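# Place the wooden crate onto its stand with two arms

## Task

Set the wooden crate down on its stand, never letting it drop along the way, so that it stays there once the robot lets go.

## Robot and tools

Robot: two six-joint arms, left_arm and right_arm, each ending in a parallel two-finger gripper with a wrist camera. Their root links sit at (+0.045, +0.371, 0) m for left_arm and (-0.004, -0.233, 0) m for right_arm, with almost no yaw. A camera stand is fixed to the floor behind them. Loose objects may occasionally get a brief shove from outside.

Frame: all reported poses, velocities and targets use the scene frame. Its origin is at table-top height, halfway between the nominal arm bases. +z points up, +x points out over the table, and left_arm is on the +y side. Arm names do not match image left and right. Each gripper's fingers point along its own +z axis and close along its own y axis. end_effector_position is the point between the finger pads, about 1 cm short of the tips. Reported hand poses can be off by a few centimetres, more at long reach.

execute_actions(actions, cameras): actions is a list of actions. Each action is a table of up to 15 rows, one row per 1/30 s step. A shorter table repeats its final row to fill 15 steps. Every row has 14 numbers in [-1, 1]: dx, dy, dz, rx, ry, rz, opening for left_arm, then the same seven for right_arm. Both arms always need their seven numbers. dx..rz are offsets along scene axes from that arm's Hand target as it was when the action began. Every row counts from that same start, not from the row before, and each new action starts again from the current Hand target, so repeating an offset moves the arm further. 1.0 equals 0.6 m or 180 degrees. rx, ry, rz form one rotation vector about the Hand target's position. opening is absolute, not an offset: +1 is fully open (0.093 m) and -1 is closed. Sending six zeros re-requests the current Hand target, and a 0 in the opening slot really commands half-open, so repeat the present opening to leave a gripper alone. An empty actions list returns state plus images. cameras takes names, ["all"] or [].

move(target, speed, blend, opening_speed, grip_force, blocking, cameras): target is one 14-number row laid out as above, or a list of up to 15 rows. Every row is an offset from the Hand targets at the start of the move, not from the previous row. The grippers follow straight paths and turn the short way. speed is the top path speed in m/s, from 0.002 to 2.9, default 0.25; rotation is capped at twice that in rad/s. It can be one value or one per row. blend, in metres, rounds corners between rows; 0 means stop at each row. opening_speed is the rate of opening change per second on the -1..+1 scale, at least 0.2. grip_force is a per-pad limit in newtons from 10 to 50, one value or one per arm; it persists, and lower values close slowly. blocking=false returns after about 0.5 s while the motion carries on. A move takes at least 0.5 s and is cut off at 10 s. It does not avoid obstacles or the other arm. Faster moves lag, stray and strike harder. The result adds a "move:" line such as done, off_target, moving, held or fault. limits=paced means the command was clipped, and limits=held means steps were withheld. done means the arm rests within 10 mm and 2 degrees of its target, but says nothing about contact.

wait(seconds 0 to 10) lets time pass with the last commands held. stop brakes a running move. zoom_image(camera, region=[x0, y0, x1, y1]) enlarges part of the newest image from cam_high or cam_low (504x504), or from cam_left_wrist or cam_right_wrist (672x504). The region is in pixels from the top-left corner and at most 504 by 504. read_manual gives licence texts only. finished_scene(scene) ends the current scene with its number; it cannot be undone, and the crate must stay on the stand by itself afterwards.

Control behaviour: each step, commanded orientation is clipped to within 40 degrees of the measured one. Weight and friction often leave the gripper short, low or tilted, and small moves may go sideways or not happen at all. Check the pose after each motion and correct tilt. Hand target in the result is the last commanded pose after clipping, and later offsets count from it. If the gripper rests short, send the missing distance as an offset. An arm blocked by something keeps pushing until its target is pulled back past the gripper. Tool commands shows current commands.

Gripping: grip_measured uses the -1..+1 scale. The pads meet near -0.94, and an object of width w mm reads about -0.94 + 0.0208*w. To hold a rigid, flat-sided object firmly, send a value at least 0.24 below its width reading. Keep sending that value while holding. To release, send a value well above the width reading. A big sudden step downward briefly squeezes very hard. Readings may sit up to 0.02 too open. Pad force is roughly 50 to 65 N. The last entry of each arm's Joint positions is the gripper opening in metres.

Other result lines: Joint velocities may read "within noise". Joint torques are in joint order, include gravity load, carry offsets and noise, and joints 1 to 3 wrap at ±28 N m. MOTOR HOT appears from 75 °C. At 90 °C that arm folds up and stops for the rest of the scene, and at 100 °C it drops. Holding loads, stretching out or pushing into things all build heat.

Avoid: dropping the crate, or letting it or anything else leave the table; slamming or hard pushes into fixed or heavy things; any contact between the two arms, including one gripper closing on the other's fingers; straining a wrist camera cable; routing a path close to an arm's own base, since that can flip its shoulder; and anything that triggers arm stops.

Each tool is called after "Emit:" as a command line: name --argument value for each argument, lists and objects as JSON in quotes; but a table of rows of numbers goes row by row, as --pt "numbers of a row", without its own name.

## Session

Emit:
execute_actions --actions '[]'

Emit:
zoom_image --camera "cam_high" --region '[130, 80, 400, 350]'

Emit:
zoom_image --camera "cam_low" --region '[60, 60, 310, 370]'

Scene clock: 0.00 s.
left_arm: end_effector_position=(+0.4389, +0.3554, +0.0844) grip_measured=+1.000 end_effector_quat_wxyz=(+0.545, +0.043, +0.838, +0.009) | right_arm: end_effector_position=(+0.3727, -0.2666, +0.0698) grip_measured=+1.000 end_effector_quat_wxyz=(+0.541, +0.058, +0.836, -0.073)
Joint positions: left_arm=[-0.031 1.542 0.422 0.702 -0.008 0.064 0.093] | right_arm=[-0.015 1.563 0.342 0.799 0.174 0.012 0.093]
Joint velocities: within noise
Joint torques (N m): no reading
Heat: left arm: 32 °C; right arm: 34 °C.
Hand target: left_arm +0.4409, +0.3554, +0.0885; +0.549, +0.043, +0.835, +0.009 | right_arm +0.3748, -0.2666, +0.0740; +0.546, +0.058, +0.832, -0.073
Tool commands: left_gripper/opening=+1.0 right_gripper/opening=+1.0

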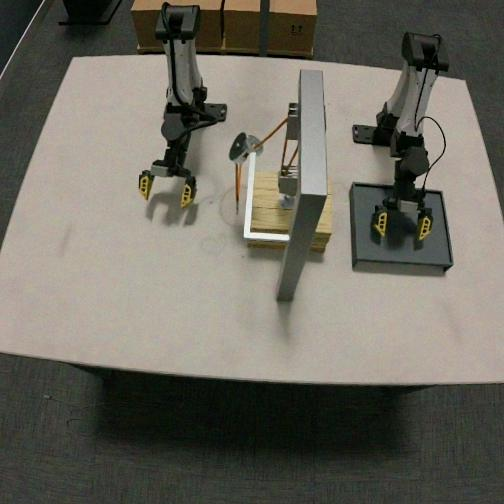

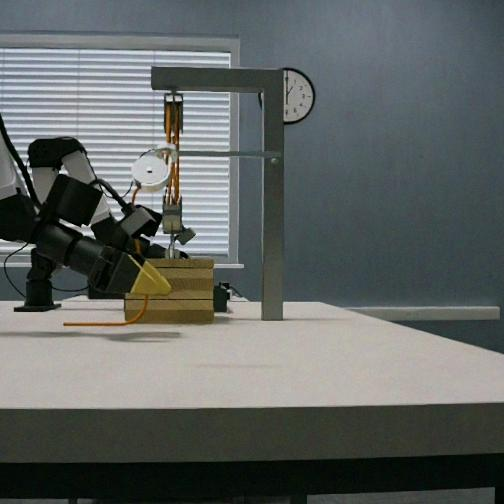

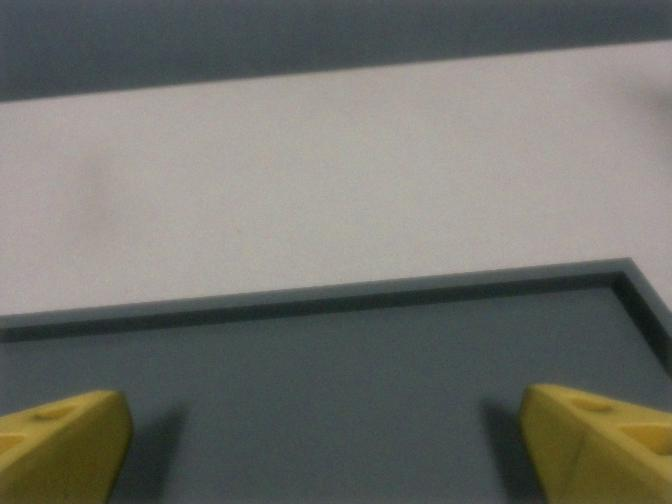

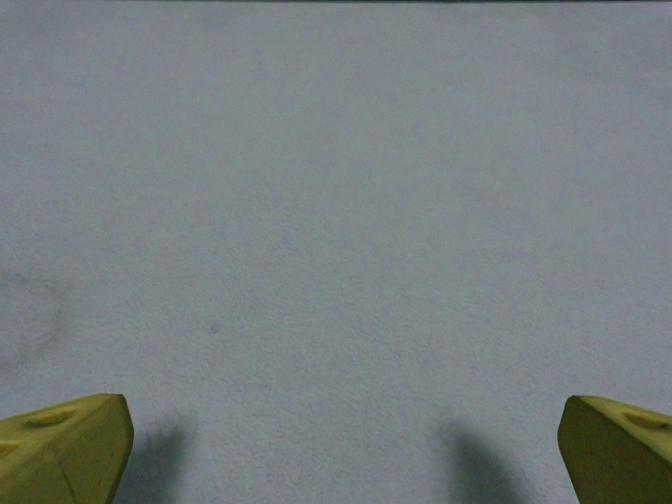

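Scaled by 1.867.

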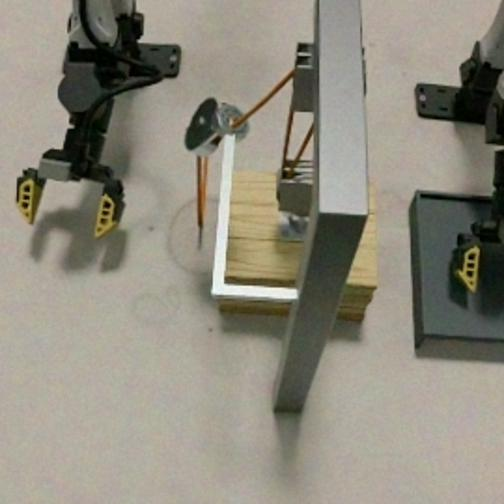

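Scaled by 1.626.

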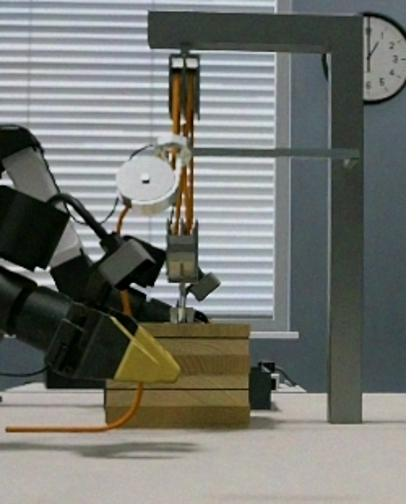

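Emit:
move --pt "-0.0366 0.114 0.0692 -0.052 0.185 -0.018 1 -0.1913 0.0443 0.1267 0.045 -0.07 0.233 1" --pt "-0.0732 0.2285 0.0692 -0.1043 0.3709 -0.036 1 -0.153 0.1993 0.1217 0.0754 -0.1165 0.388 1" --speed 0.4 --blend '[0.05,0]' --cameras '["all"]'

Scene clock: 125.03 s.
left_arm: end_effector_position=(+0.3943, +0.4893, +0.1327) grip_measured=+1.000 end_effector_quat_wxyz=(+0.006, -0.005, +0.984, -0.176) | right_arm: end_effector_position=(+0.2872, -0.1513, +0.1504) grip_measured=+1.000 end_effector_quat_wxyz=(+0.619, -0.352, +0.614, +0.342)
Joint positions: left_arm=[0.482 2.083 1.924 -1.564 0.32 0.484 0.093] | right_arm=[-0.3 1.603 0.247 1.355 -1.323 -0.018 0.093]
Joint torques (N m): left_arm=[0.02 -9.25 8.09 -0.06 0.17 0.15] | right_arm=[1.05 -2.5 3.47 1.79 -0.06 0.06]
Heat: left arm: 37 °C; right arm: 38 °C.
Hand target: left_arm +0.3970, +0.4924, +0.1301; +0.001, +0.000, +0.985, -0.174 | right_arm +0.2830, -0.1471, +0.1470; +0.613, -0.354, +0.612, +0.354
Off the commanded pose: left_arm 0.005 m, 1 deg | right_arm 0.007 m, 2 deg.
move: done

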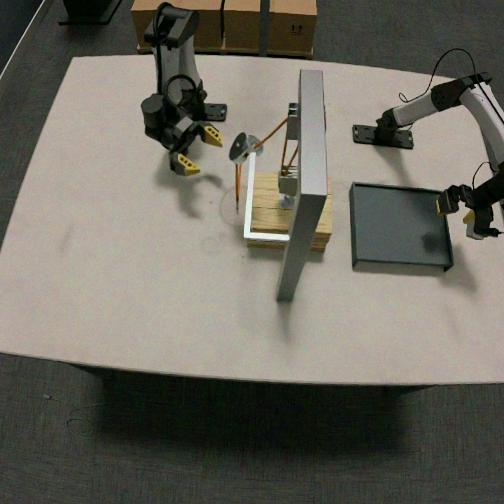

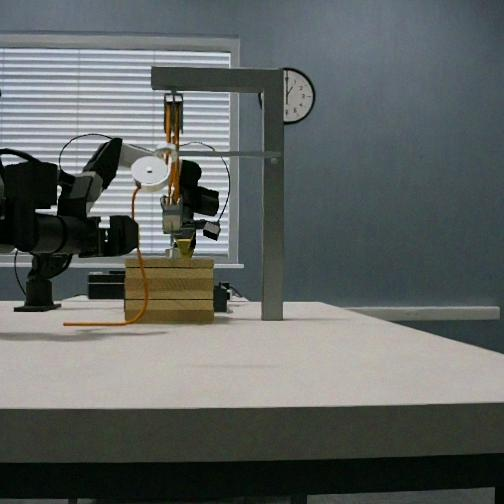

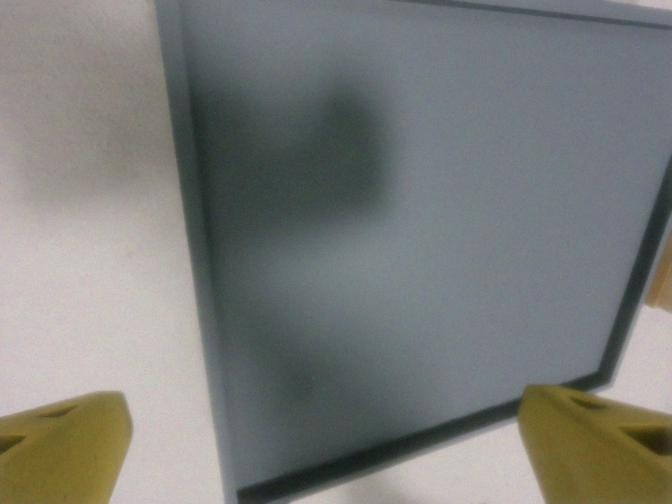

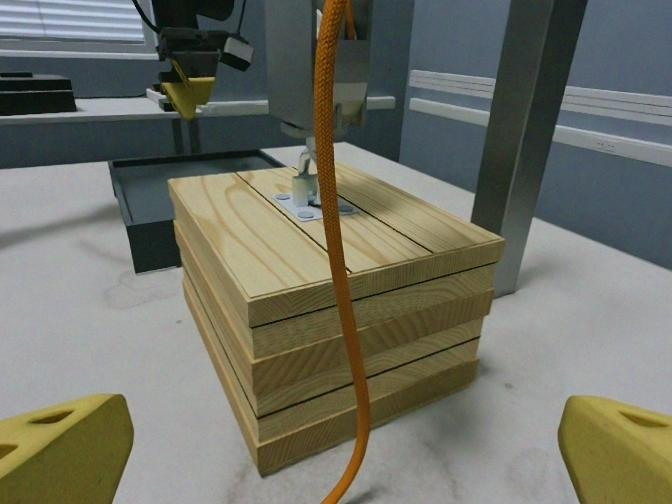

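Emit:
move --pt "-0.0117 0.0177 -0.1335 0 0 0 1 0.075 0.13 0 0 0 0 1" --pt "-0.0117 0.0177 -0.1335 0 0 0 -1 0.075 0.13 0 0 0 0 -1" --speed 0.15 --cameras '["all"]'

Scene clock: 150.27 s.
left_arm: end_effector_position=(+0.3917, +0.5089, +0.0567) grip_measured=-0.931 end_effector_quat_wxyz=(+0.008, +0.000, +0.988, -0.156) | right_arm: end_effector_position=(+0.3232, -0.0718, +0.1458) grip_measured=-0.963 end_effector_quat_wxyz=(+0.612, -0.355, +0.614, +0.351)
Joint positions: left_arm=[0.516 2.114 1.676 -1.275 0.281 0.524 0.001] | right_arm=[0.061 1.722 0.359 1.355 -0.982 -0.01 0]
Joint torques (N m): left_arm=[-0.09 -10.19 5.11 0.03 0.5 0.09] | right_arm=[0.95 -3.45 6.57 2.04 0.11 0.05]
Heat: left arm: 40 °C; right arm: 37 °C.
Hand target: left_arm +0.3901, +0.5030, +0.0500; +0.001, +0.000, +0.985, -0.174 | right_arm +0.3279, -0.0691, +0.1469; +0.613, -0.354, +0.612, +0.354
Off the commanded pose: left_arm 0.009 m, 2 deg | right_arm 0.006 m, 0 deg.
move: done

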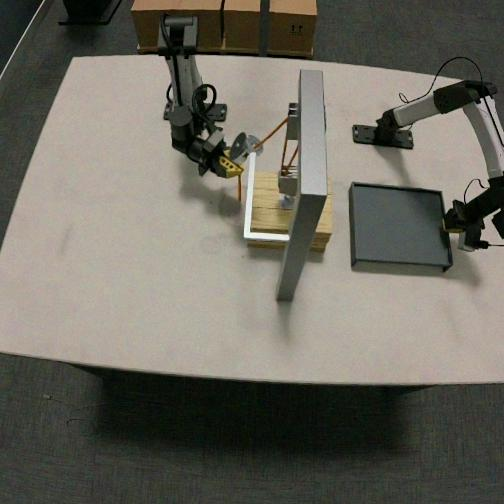

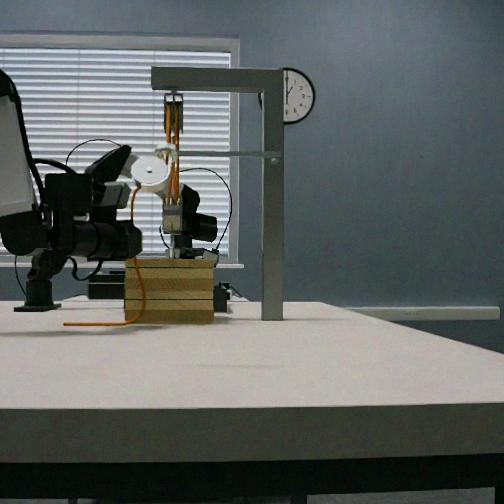

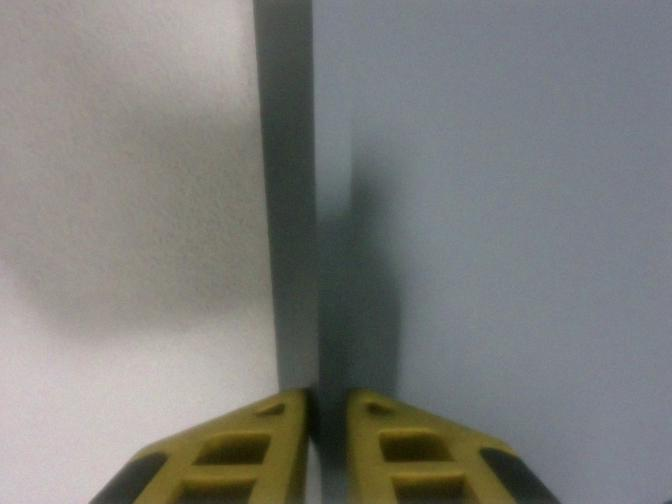

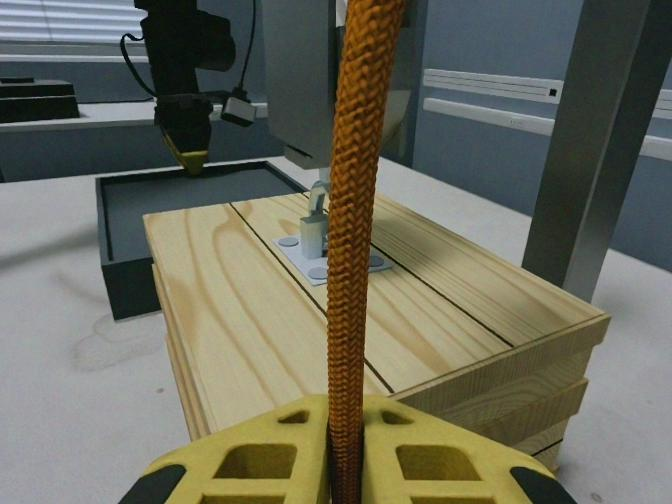

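Emit:
move --pt "0 0 0 0 0 0 -1 0.0532 -0.0515 -0.0862 -0.0494 -0.0709 -0.0553 -1" --pt "-0.005 -0.03 0 0 0 0 -1 0.062 -0.3132 -0.1613 -0.1663 -0.1816 -0.132 -1" --pt "-0.01 -0.05 0 0 0 0 -1 0.057 -0.5265 -0.1697 -0.2803 -0.2147 -0.2248 -1" --pt "-0.01 -0.065 0 0 0 0 -1 0.1537 -0.7433 -0.1778 -0.3456 -0.2 -0.2906 -1" --pt "-0.015 -0.08 0 0 0 0 -1 0.1538 -0.8682 -0.1947 -0.3456 -0.2 -0.2906 -1" --speed 0.15 --blend '[0.03,0.04,0.04,0.03,0]' --cameras '["all"]'

Scene clock: 204.73 s.
left_arm: end_effector_position=(+0.3921, +0.4943, +0.0561) grip_measured=-0.931 end_effector_quat_wxyz=(+0.024, -0.001, +0.994, -0.108) | right_arm: end_effector_position=(+0.4204, -0.5899, +0.0550) grip_measured=-0.981 end_effector_quat_wxyz=(+0.581, -0.405, +0.560, -0.431)
Joint positions: left_arm=[0.451 2.013 1.542 -1.149 0.217 0.443 0.001] | right_arm=[-0.948 2.55 1.259 1.367 -0.934 -1.204 0]
Joint torques (N m): left_arm=[-2.95 -10.86 2.51 -0.2 1.23 -0.19] | right_arm=[-0.25 -7.9 6.52 1.34 0.01 0.04]
Heat: left arm: 41 °C; right arm: 37 °C.
Hand target: left_arm +0.3810, +0.4550, +0.0499; +0.001, +0.000, +0.985, -0.174 | right_arm +0.4201, -0.5901, +0.0301; +0.583, -0.401, +0.582, -0.400
Off the commanded pose: left_arm 0.041 m, 8 deg | right_arm 0.025 m, 4 deg.
move: off_target (left_arm, right_arm)

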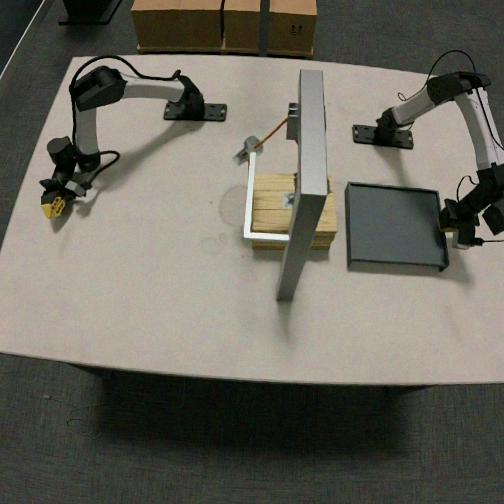

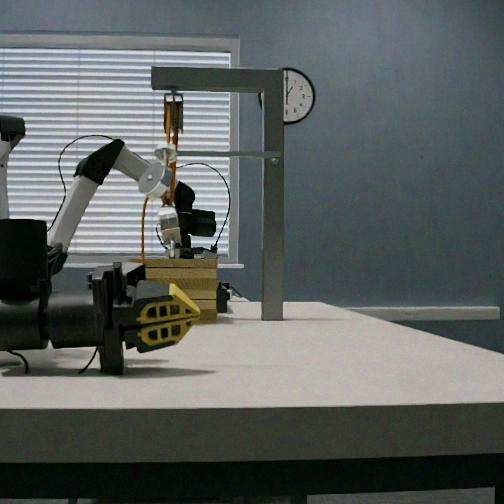

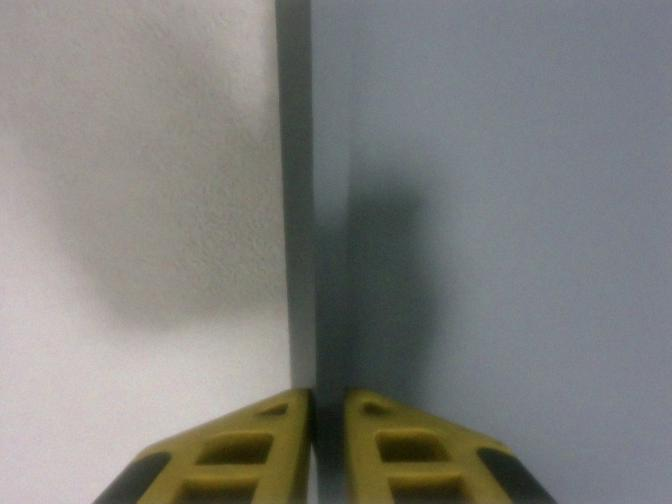

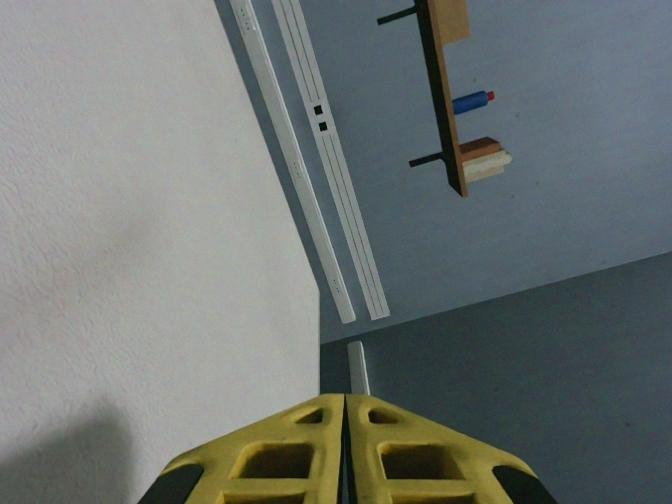

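Emit:
zoom_image --camera "cam_low" --region '[60, 100, 310, 350]'

Emit:
zoom_image --camera "cam_high" --region '[200, 110, 350, 260]'

Scaled by 2.016.

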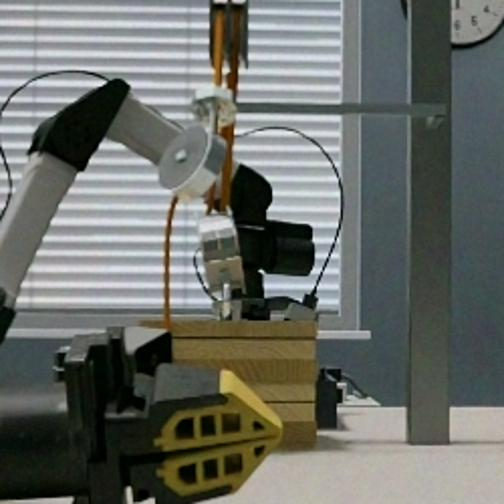

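Scaled by 3.360.

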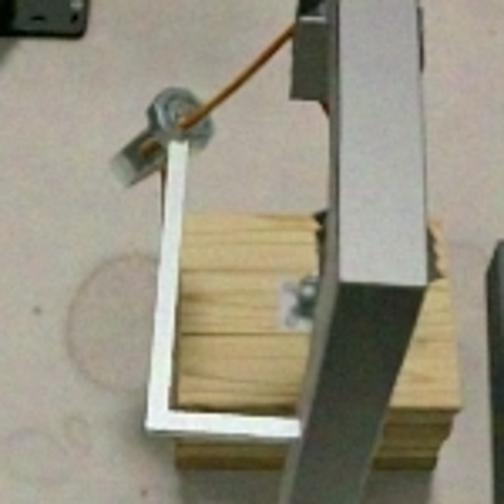

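Emit:
move --pt "0.015 0.05 0 0 0 0 -1 -0.2 0.3168 0.15 0.2 0.115 0.168 1" --pt "0.015 0.05 0 0 0 0 -1 -0.2668 0.6502 0.1998 0.3456 0.2 0.2906 1" --speed 0.4 --blend '[0.08,0]' --cameras '["cam_high","cam_low","cam_right_wrist"]'

Scene clock: 221.47 s.
left_arm: end_effector_position=(+0.3925, +0.4955, +0.0567) grip_measured=-0.931 end_effector_quat_wxyz=(+0.016, +0.002, +0.991, -0.136) | right_arm: end_effector_position=(+0.2620, -0.2024, +0.1445) grip_measured=+1.000 end_effector_quat_wxyz=(+0.611, -0.330, +0.635, +0.340)
Joint positions: left_arm=[0.472 2.056 1.598 -1.208 0.258 0.477 0.001] | right_arm=[-0.568 1.383 0.431 0.014 -1.541 -0.909 0.093]
Joint torques (N m): left_arm=[0.09 -7.99 6.83 -0.19 0.79 0.11] | right_arm=[0.87 -4.31 6.89 1.13 -0.62 -0.15]
Heat: left arm: 41 °C; right arm: 37 °C.
Hand target: left_arm +0.3900, +0.4850, +0.0500; +0.001, +0.000, +0.985, -0.174 | right_arm +0.2600, -0.1999, +0.1499; +0.612, -0.354, +0.612, +0.354
Off the commanded pose: left_arm 0.013 m, 5 deg | right_arm 0.006 m, 4 deg.
joint sent to its limit (right arm) — joint 5 (wrist yaw), lower limit. The joint targets are off in orientation, not in position.
move: off_target (left_arm, right_arm)
Images, in order (width x height): cam_high 504x504, cam_low 504x504, cam_right_wrist 672x504.

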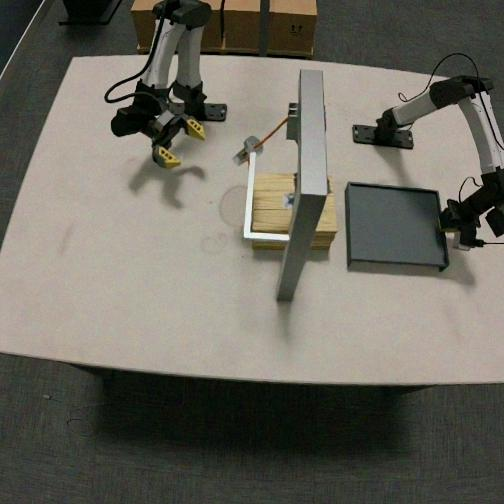

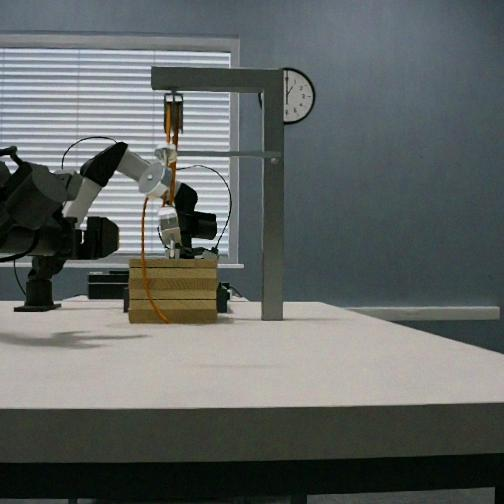

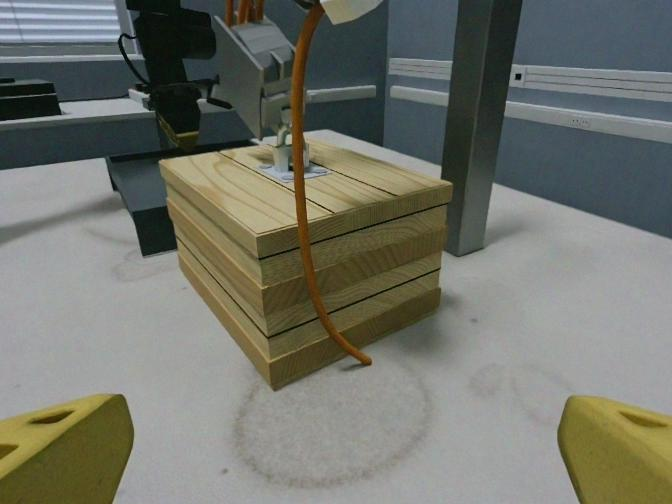

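Emit:
move --pt "0 0 0 0 0 0 -1 0.04 0.1172 -0.0048 0 0 0 1" --pt "0 0 0 0 0 0 -1 0.13 0.2665 -0.0048 0 0 0 1" --pt "0 0 0 0 0 0 -1 0.13 0.2665 -0.0048 0 0 0 -1" --speed 0.2 --blend '[0.02,0,0]' --cameras '["cam_high","cam_low","cam_right_wrist"]'

Scene clock: 243.67 s.
left_arm: end_effector_position=(+0.3925, +0.4955, +0.0567) grip_measured=-0.931 end_effector_quat_wxyz=(+0.016, +0.002, +0.991, -0.136) | right_arm: end_effector_position=(+0.3396, -0.0419, +0.1534) grip_measured=-0.963 end_effector_quat_wxyz=(+0.616, -0.358, +0.607, +0.351)
Joint positions: left_arm=[0.472 2.056 1.598 -1.208 0.258 0.477 0.001] | right_arm=[0.168 1.756 0.446 1.319 -0.882 -0.008 0]
Joint torques (N m): left_arm=[0.1 -7.99 6.82 -0.2 0.78 0.11] | right_arm=[0.94 -3.93 3.89 2.25 0.2 -0.01]
Heat: left arm: 41 °C; right arm: 37 °C.
Hand target: left_arm +0.3900, +0.4850, +0.0500; +0.001, +0.000, +0.985, -0.174 | right_arm +0.3380, -0.0400, +0.1472; +0.612, -0.354, +0.612, +0.354
Off the commanded pose: left_arm 0.013 m, 5 deg | right_arm 0.007 m, 1 deg.
move: off_target (left_arm)
Images, in order (width x height): cam_high 504x504, cam_low 504x504, cam_right_wrist 672x504.

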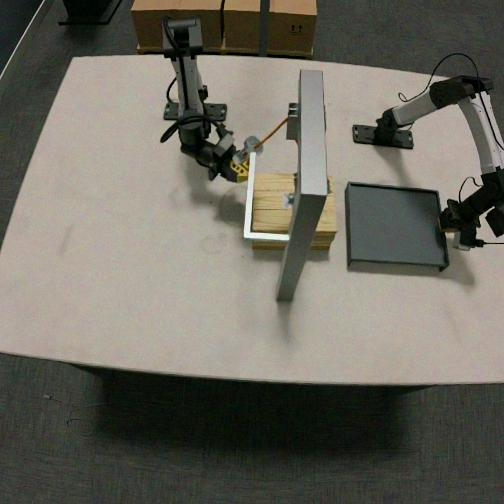

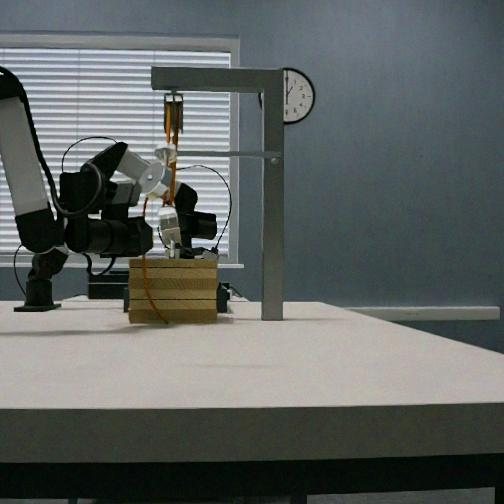

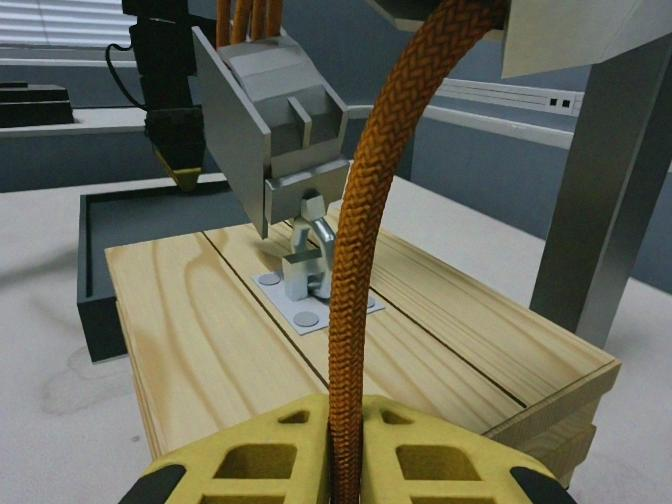

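Emit:
move --pt "0 0 0 0 0 0 -1 0.0363 -0.1 -0.0867 -0.0494 -0.0709 -0.0553 -1" --pt "-0.005 -0.025 0 0 0 0 -1 0.0452 -0.3617 -0.1618 -0.1663 -0.1816 -0.132 -1" --pt "-0.01 -0.05 0 0 0 0 -1 0.0402 -0.575 -0.1702 -0.2803 -0.2147 -0.2248 -1" --pt "-0.015 -0.075 0 0 0 0 -1 0.1368 -0.7918 -0.1783 -0.3456 -0.2 -0.2906 -1" --speed 0.1 --blend '[0.03,0.04,0.04,0]' --cameras '["all"]'

Emit:
zoom_image --camera "cam_low" --region '[60, 100, 310, 350]'

Scene clock: 282.30 s.
left_arm: end_effector_position=(+0.3926, +0.4810, +0.0561) grip_measured=-0.931 end_effector_quat_wxyz=(+0.024, -0.001, +0.994, -0.103) | right_arm: end_effector_position=(+0.3624, -0.3600, +0.0918) grip_measured=-0.971 end_effector_quat_wxyz=(+0.683, -0.573, +0.416, -0.180)
Joint positions: left_arm=[0.414 1.989 1.508 -1.128 0.209 0.404 0.001] | right_arm=[-0.783 2.174 0.723 1.419 -1.467 -1.232 0]
Joint torques (N m): left_arm=[-2.99 -10.65 2.55 -0.17 1.37 -0.23] | right_arm=[-16.91 1.13 6.93 1.74 4.32 -0.44]
Heat: left arm: 42 °C; right arm: 36 °C.
Hand target: left_arm +0.3810, +0.4400, +0.0499; +0.001, +0.000, +0.985, -0.174 | right_arm +0.4200, -0.5151, +0.0402; +0.583, -0.401, +0.583, -0.400
Off the commanded pose: left_arm 0.043 m, 9 deg | right_arm 0.173 m, 39 deg.
move: off_target (left_arm, right_arm)

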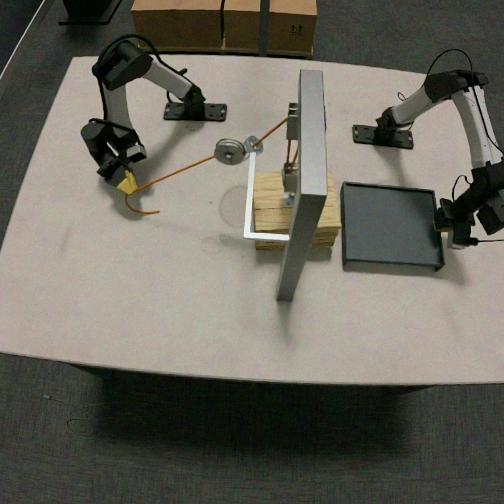

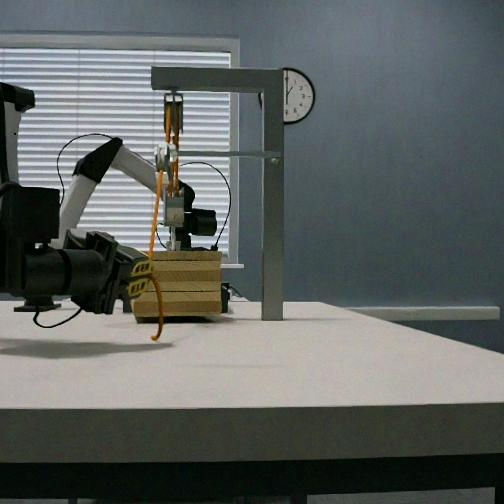

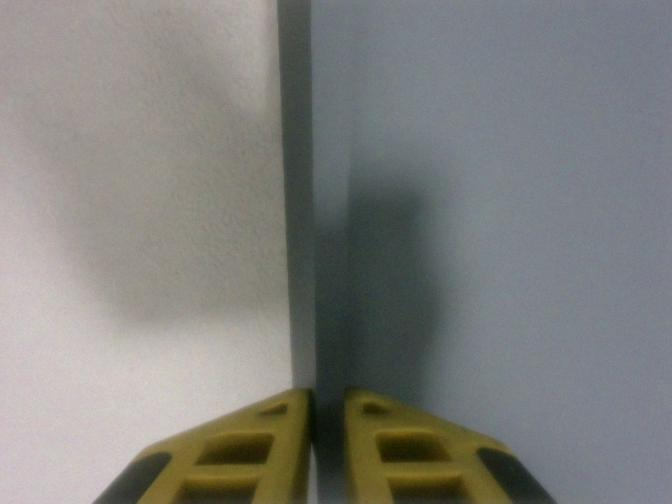

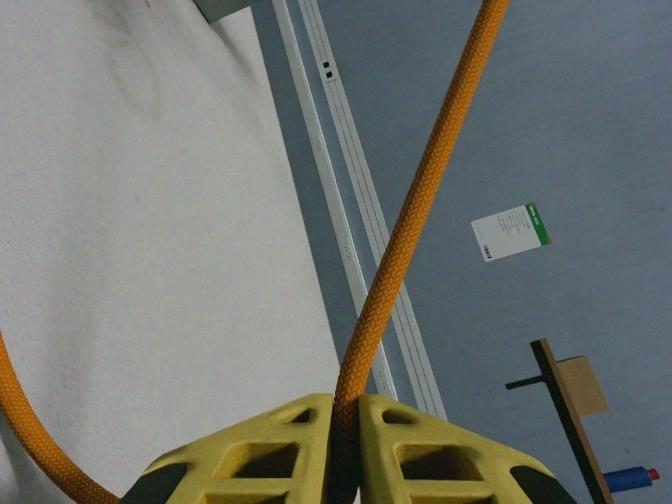

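Scaled by 2.016.

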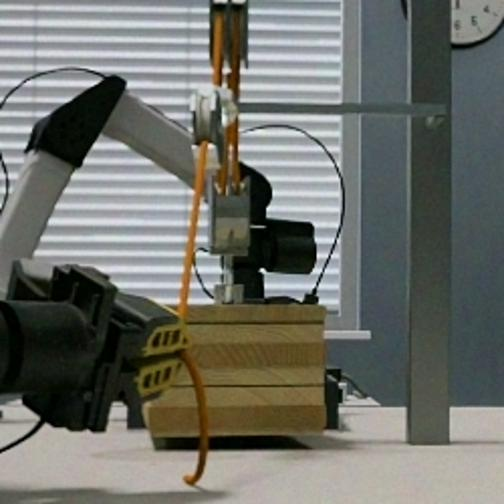

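Emit:
move --target '[0,0,0,0,0,0,-1,0,-0.3083,-0.0167,0,0,0,-1]' --speed 0.09 --cameras '["cam_high","cam_low","cam_right_wrist"]'

Emit:
zoom_image --camera "cam_low" --region '[60, 100, 310, 350]'

Scene clock: 300.47 s.
left_arm: end_effector_position=(+0.3926, +0.4810, +0.0561) grip_measured=-0.931 end_effector_quat_wxyz=(+0.024, -0.001, +0.994, -0.103) | right_arm: end_effector_position=(+0.4062, -0.5390, +0.0683) grip_measured=-0.971 end_effector_quat_wxyz=(+0.659, -0.571, +0.412, -0.264)
Joint positions: left_arm=[0.414 1.989 1.508 -1.128 0.209 0.404 0.001] | right_arm=[-0.978 2.627 1.492 1.413 -1.541 -1.049 0]
Joint torques (N m): left_arm=[-2.97 -10.63 2.52 -0.18 1.37 -0.22] | right_arm=[-16.03 -3.73 9.81 0.85 3.79 0.16]
Heat: left arm: 44 °C; right arm: 40 °C.
Hand target: left_arm +0.3810, +0.4400, +0.0499; +0.001, +0.000, +0.985, -0.174 | right_arm +0.4199, -0.7002, +0.0301; +0.583, -0.401, +0.583, -0.400
Off the commanded pose: left_arm 0.043 m, 9 deg | right_arm 0.166 m, 33 deg.
move: off_target (left_arm, right_arm)
Images, in order (width x height): cam_high 504x504, cam_low 504x504, cam_right_wrist 672x504.

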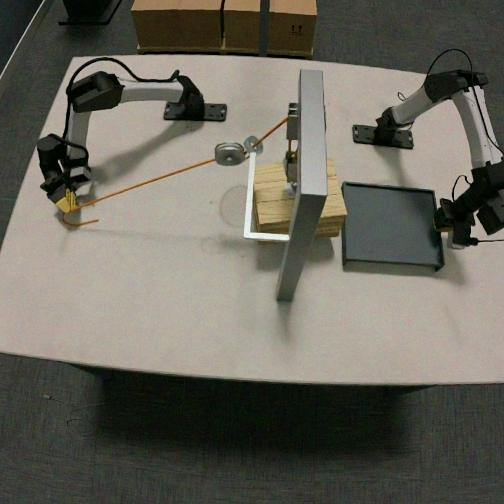

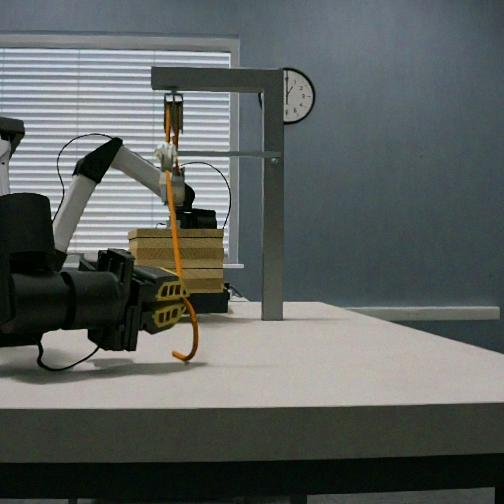

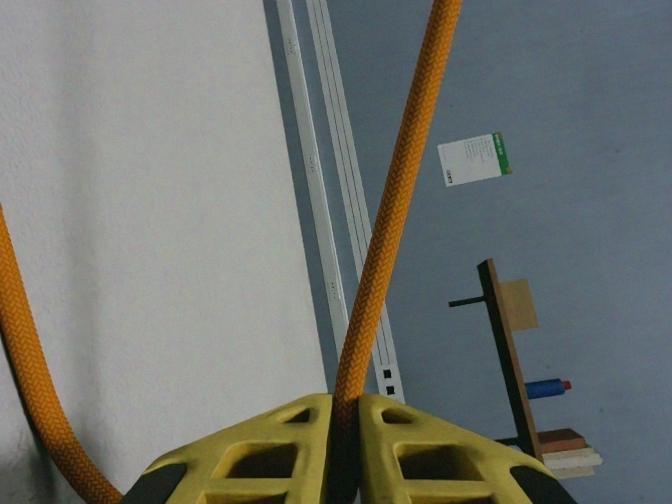

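Scaled by 2.016.

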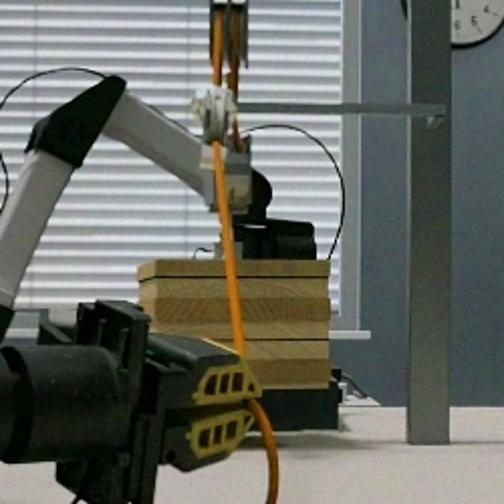

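Emit:
move --target '[0,0,0,0,0,0,-1,0.0335,-0.1333,0,0,0,0,-1]' --speed 0.09 --cameras '["cam_high","cam_low"]'

Emit:
zoom_image --camera "cam_low" --region '[60, 100, 310, 350]'

Scene clock: 311.63 s.
left_arm: end_effector_position=(+0.3926, +0.4810, +0.0561) grip_measured=-0.931 end_effector_quat_wxyz=(+0.024, -0.001, +0.994, -0.103) | right_arm: end_effector_position=(+0.4355, -0.6120, +0.0692) grip_measured=-0.971 end_effector_quat_wxyz=(+0.650, -0.569, +0.402, -0.303)
Joint positions: left_arm=[0.414 1.989 1.508 -1.128 0.209 0.404 0.001] | right_arm=[-1.007 2.932 2.086 1.408 -1.517 -0.832 0]
Joint torques (N m): left_arm=[-2.97 -10.61 2.56 -0.17 1.36 -0.21] | right_arm=[-16.57 -6.19 7.35 0.14 3.29 0.24]
Heat: left arm: 45 °C; right arm: 43 °C.
Hand target: left_arm +0.3810, +0.4400, +0.0499; +0.001, +0.000, +0.985, -0.174 | right_arm +0.4400, -0.7802, +0.0303; +0.583, -0.401, +0.583, -0.400
Off the commanded pose: left_arm 0.043 m, 9 deg | right_arm 0.173 m, 31 deg.
move: off_target (left_arm, right_arm)
Images, in order (width x height): cam_high 504x504, cam_low 504x504.

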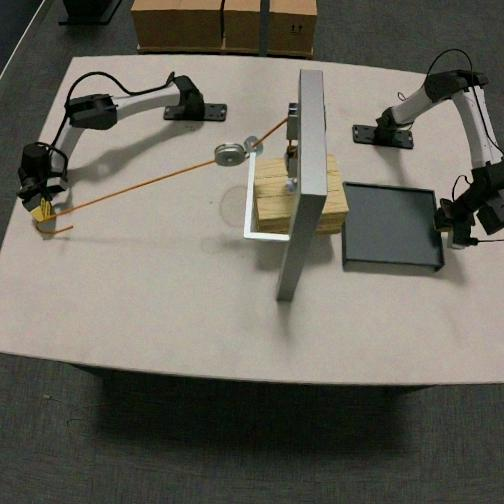

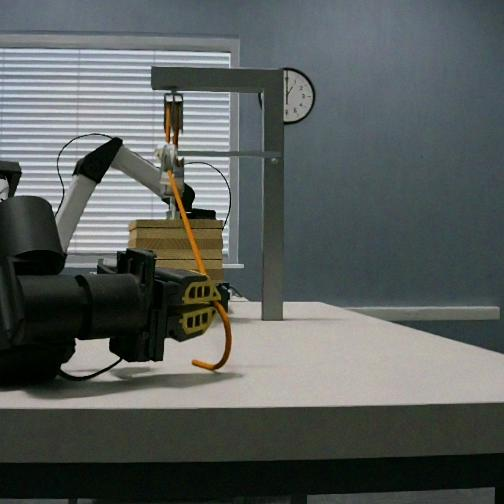

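Scaled by 2.016.

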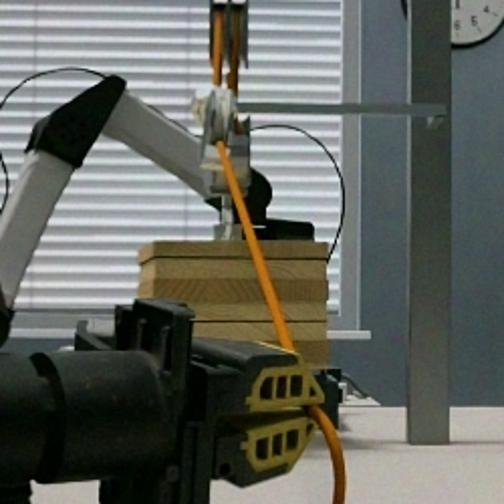

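Emit:
move --target '[-0.0483,-0.3833,0,-0.06,0,0,-1,0,0,0,0,0,0,-1]' --speed 0.11 --cameras '["cam_high","cam_low","cam_left_wrist"]'

Emit:
zoom_image --camera "cam_high" --region '[220, 130, 400, 310]'

Emit:
zoom_image --camera "cam_low" --region '[60, 100, 310, 350]'

Scene clock: 334.50 s.
left_arm: end_effector_position=(+0.3666, +0.2429, +0.0557) grip_measured=-0.931 end_effector_quat_wxyz=(+0.028, -0.009, +0.980, -0.198) | right_arm: end_effector_position=(+0.4390, -0.6139, +0.0718) grip_measured=-0.971 end_effector_quat_wxyz=(+0.649, -0.579, +0.395, -0.296)
Joint positions: left_arm=[-0.186 1.767 1.168 -0.827 0.378 -0.245 0.001] | right_arm=[-1.004 2.975 2.188 1.408 -1.542 -0.78 0]
Joint torques (N m): left_arm=[-2.8 -7.57 3.04 1.05 1.7 -0.21] | right_arm=[-16.53 -5.57 7.09 0.15 3.46 0.22]
Heat: left arm: 46 °C; right arm: 44 °C.
Hand target: left_arm +0.3521, +0.2101, +0.0500; +0.001, +0.000, +0.964, -0.266 | right_arm +0.4401, -0.7801, +0.0302; +0.583, -0.401, +0.583, -0.400
Off the commanded pose: left_arm 0.036 m, 9 deg | right_arm 0.171 m, 33 deg.
move: off_target (left_arm, right_arm)
Images, in order (width x height): cam_high 504x504, cam_low 504x504, cam_left_wrist 672x504.

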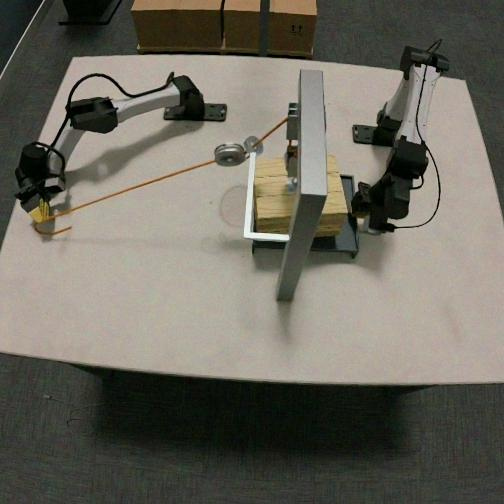

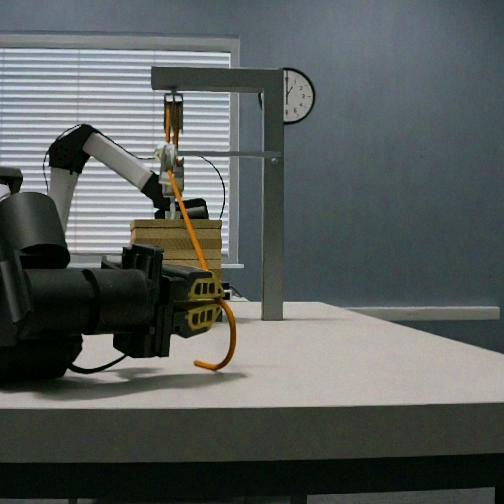

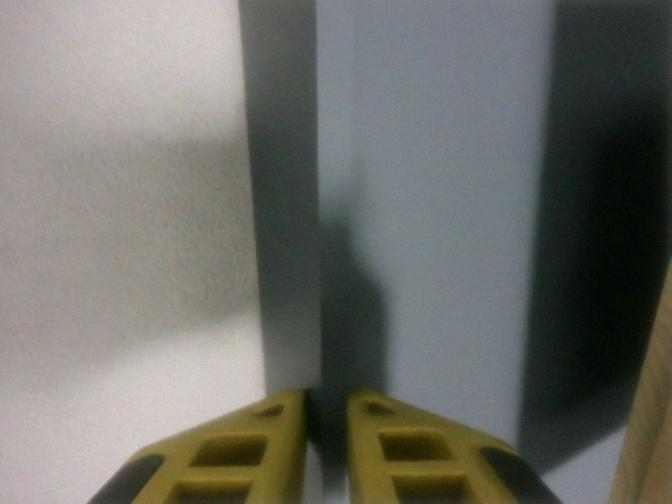

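Scaled by 2.800.

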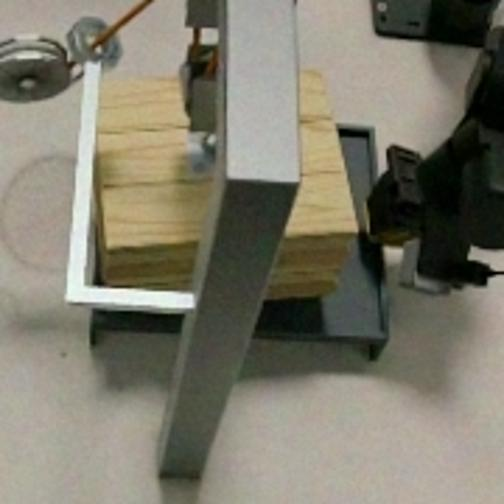

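Scaled by 2.016.

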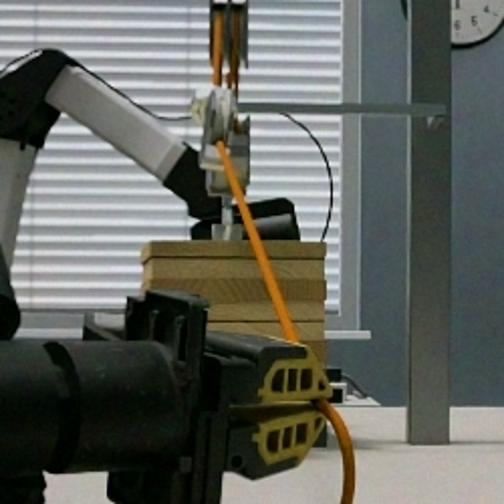

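Emit:
move --target '[0,-0.04,0,0,0,0,-1,0,0,0,0,0,0,-1]' --speed 0.08 --cameras '["cam_high","cam_low","cam_left_wrist"]'

Emit:
zoom_image --camera "cam_high" --region '[230, 140, 370, 280]'

Emit:
zoom_image --camera "cam_low" --region '[60, 100, 310, 350]'

Scene clock: 343.70 s.
left_arm: end_effector_position=(+0.3621, +0.2171, +0.0562) grip_measured=-0.931 end_effector_quat_wxyz=(+0.027, -0.011, +0.980, -0.199) | right_arm: end_effector_position=(+0.4390, -0.6139, +0.0718) grip_measured=-0.971 end_effector_quat_wxyz=(+0.649, -0.579, +0.395, -0.295)
Joint positions: left_arm=[-0.268 1.765 1.166 -0.796 0.366 -0.336 0.001] | right_arm=[-1.004 2.975 2.188 1.408 -1.542 -0.779 0]
Joint torques (N m): left_arm=[-2.17 -6.43 4.14 1.22 1.69 -0.14] | right_arm=[-16.44 -5.41 7.04 0.12 3.41 0.23]
Heat: left arm: 44 °C; right arm: 46 °C.
Hand target: left_arm +0.3521, +0.1861, +0.0499; +0.001, +0.000, +0.964, -0.265 | right_arm +0.4401, -0.7801, +0.0302; +0.583, -0.401, +0.583, -0.400
Off the commanded pose: left_arm 0.033 m, 9 deg | right_arm 0.171 m, 33 deg.
move: off_target (left_arm, right_arm)
Images, in order (width x height): cam_high 504x504, cam_low 504x504, cam_left_wrist 672x504.

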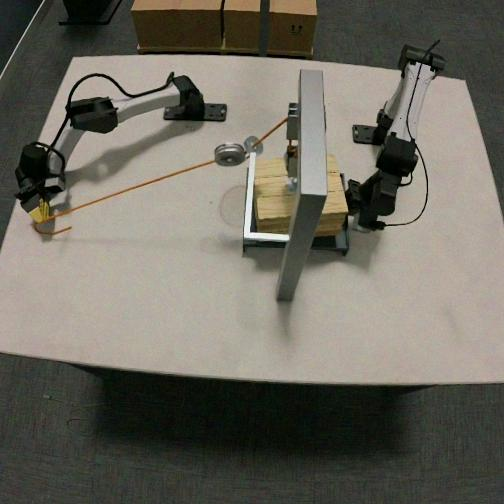

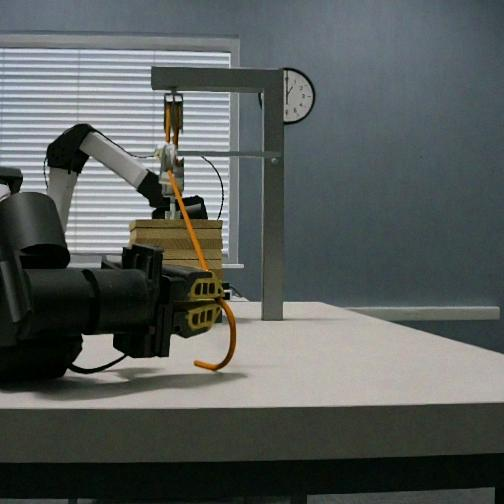

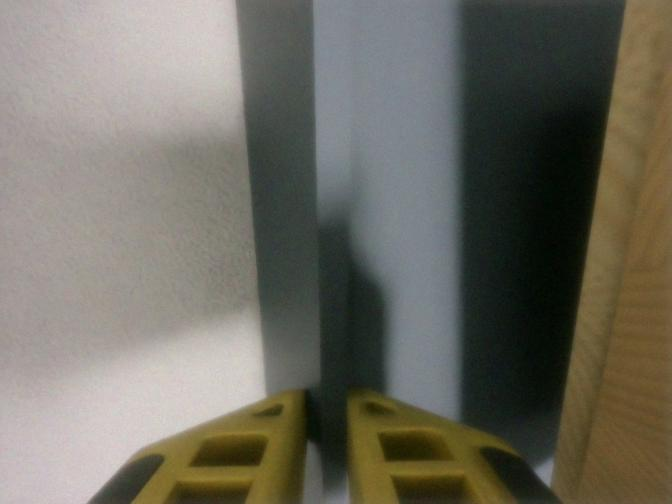

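Scaled by 3.600.

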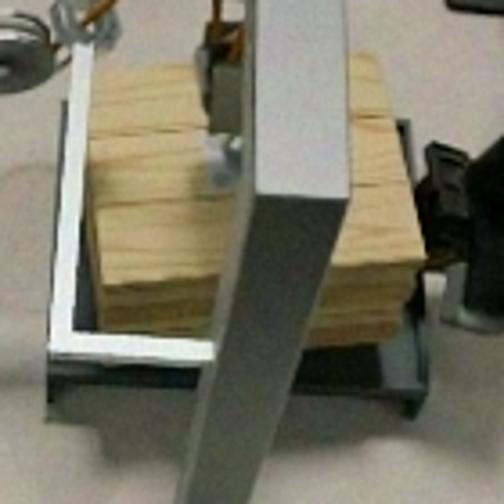

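Scaled by 2.016.

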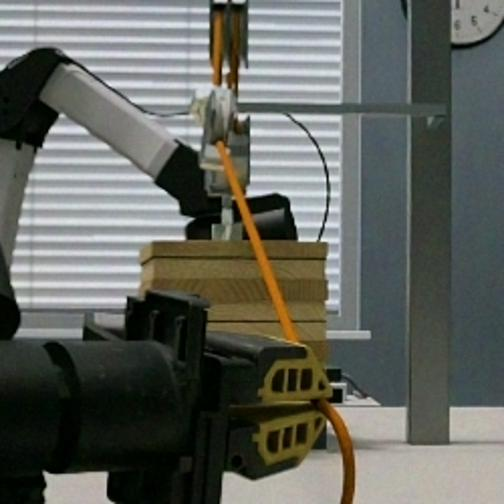

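Emit:
zoom_image --camera "cam_high" --region '[290, 190, 360, 260]'

Emit:
zoom_image --camera "cam_high" --region '[230, 190, 300, 260]'

Scaled by 7.200.

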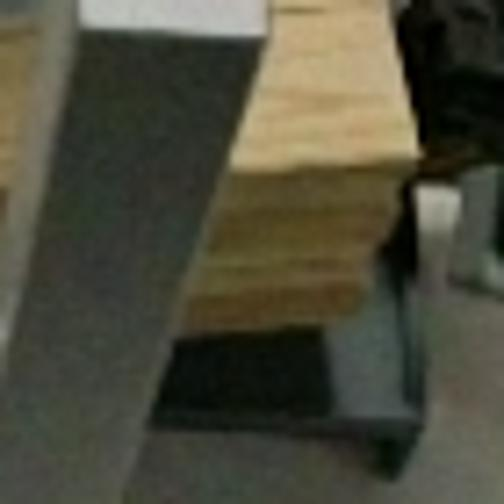

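Scaled by 7.200.

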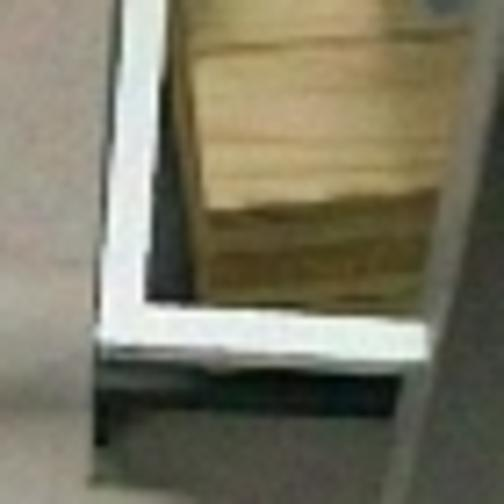

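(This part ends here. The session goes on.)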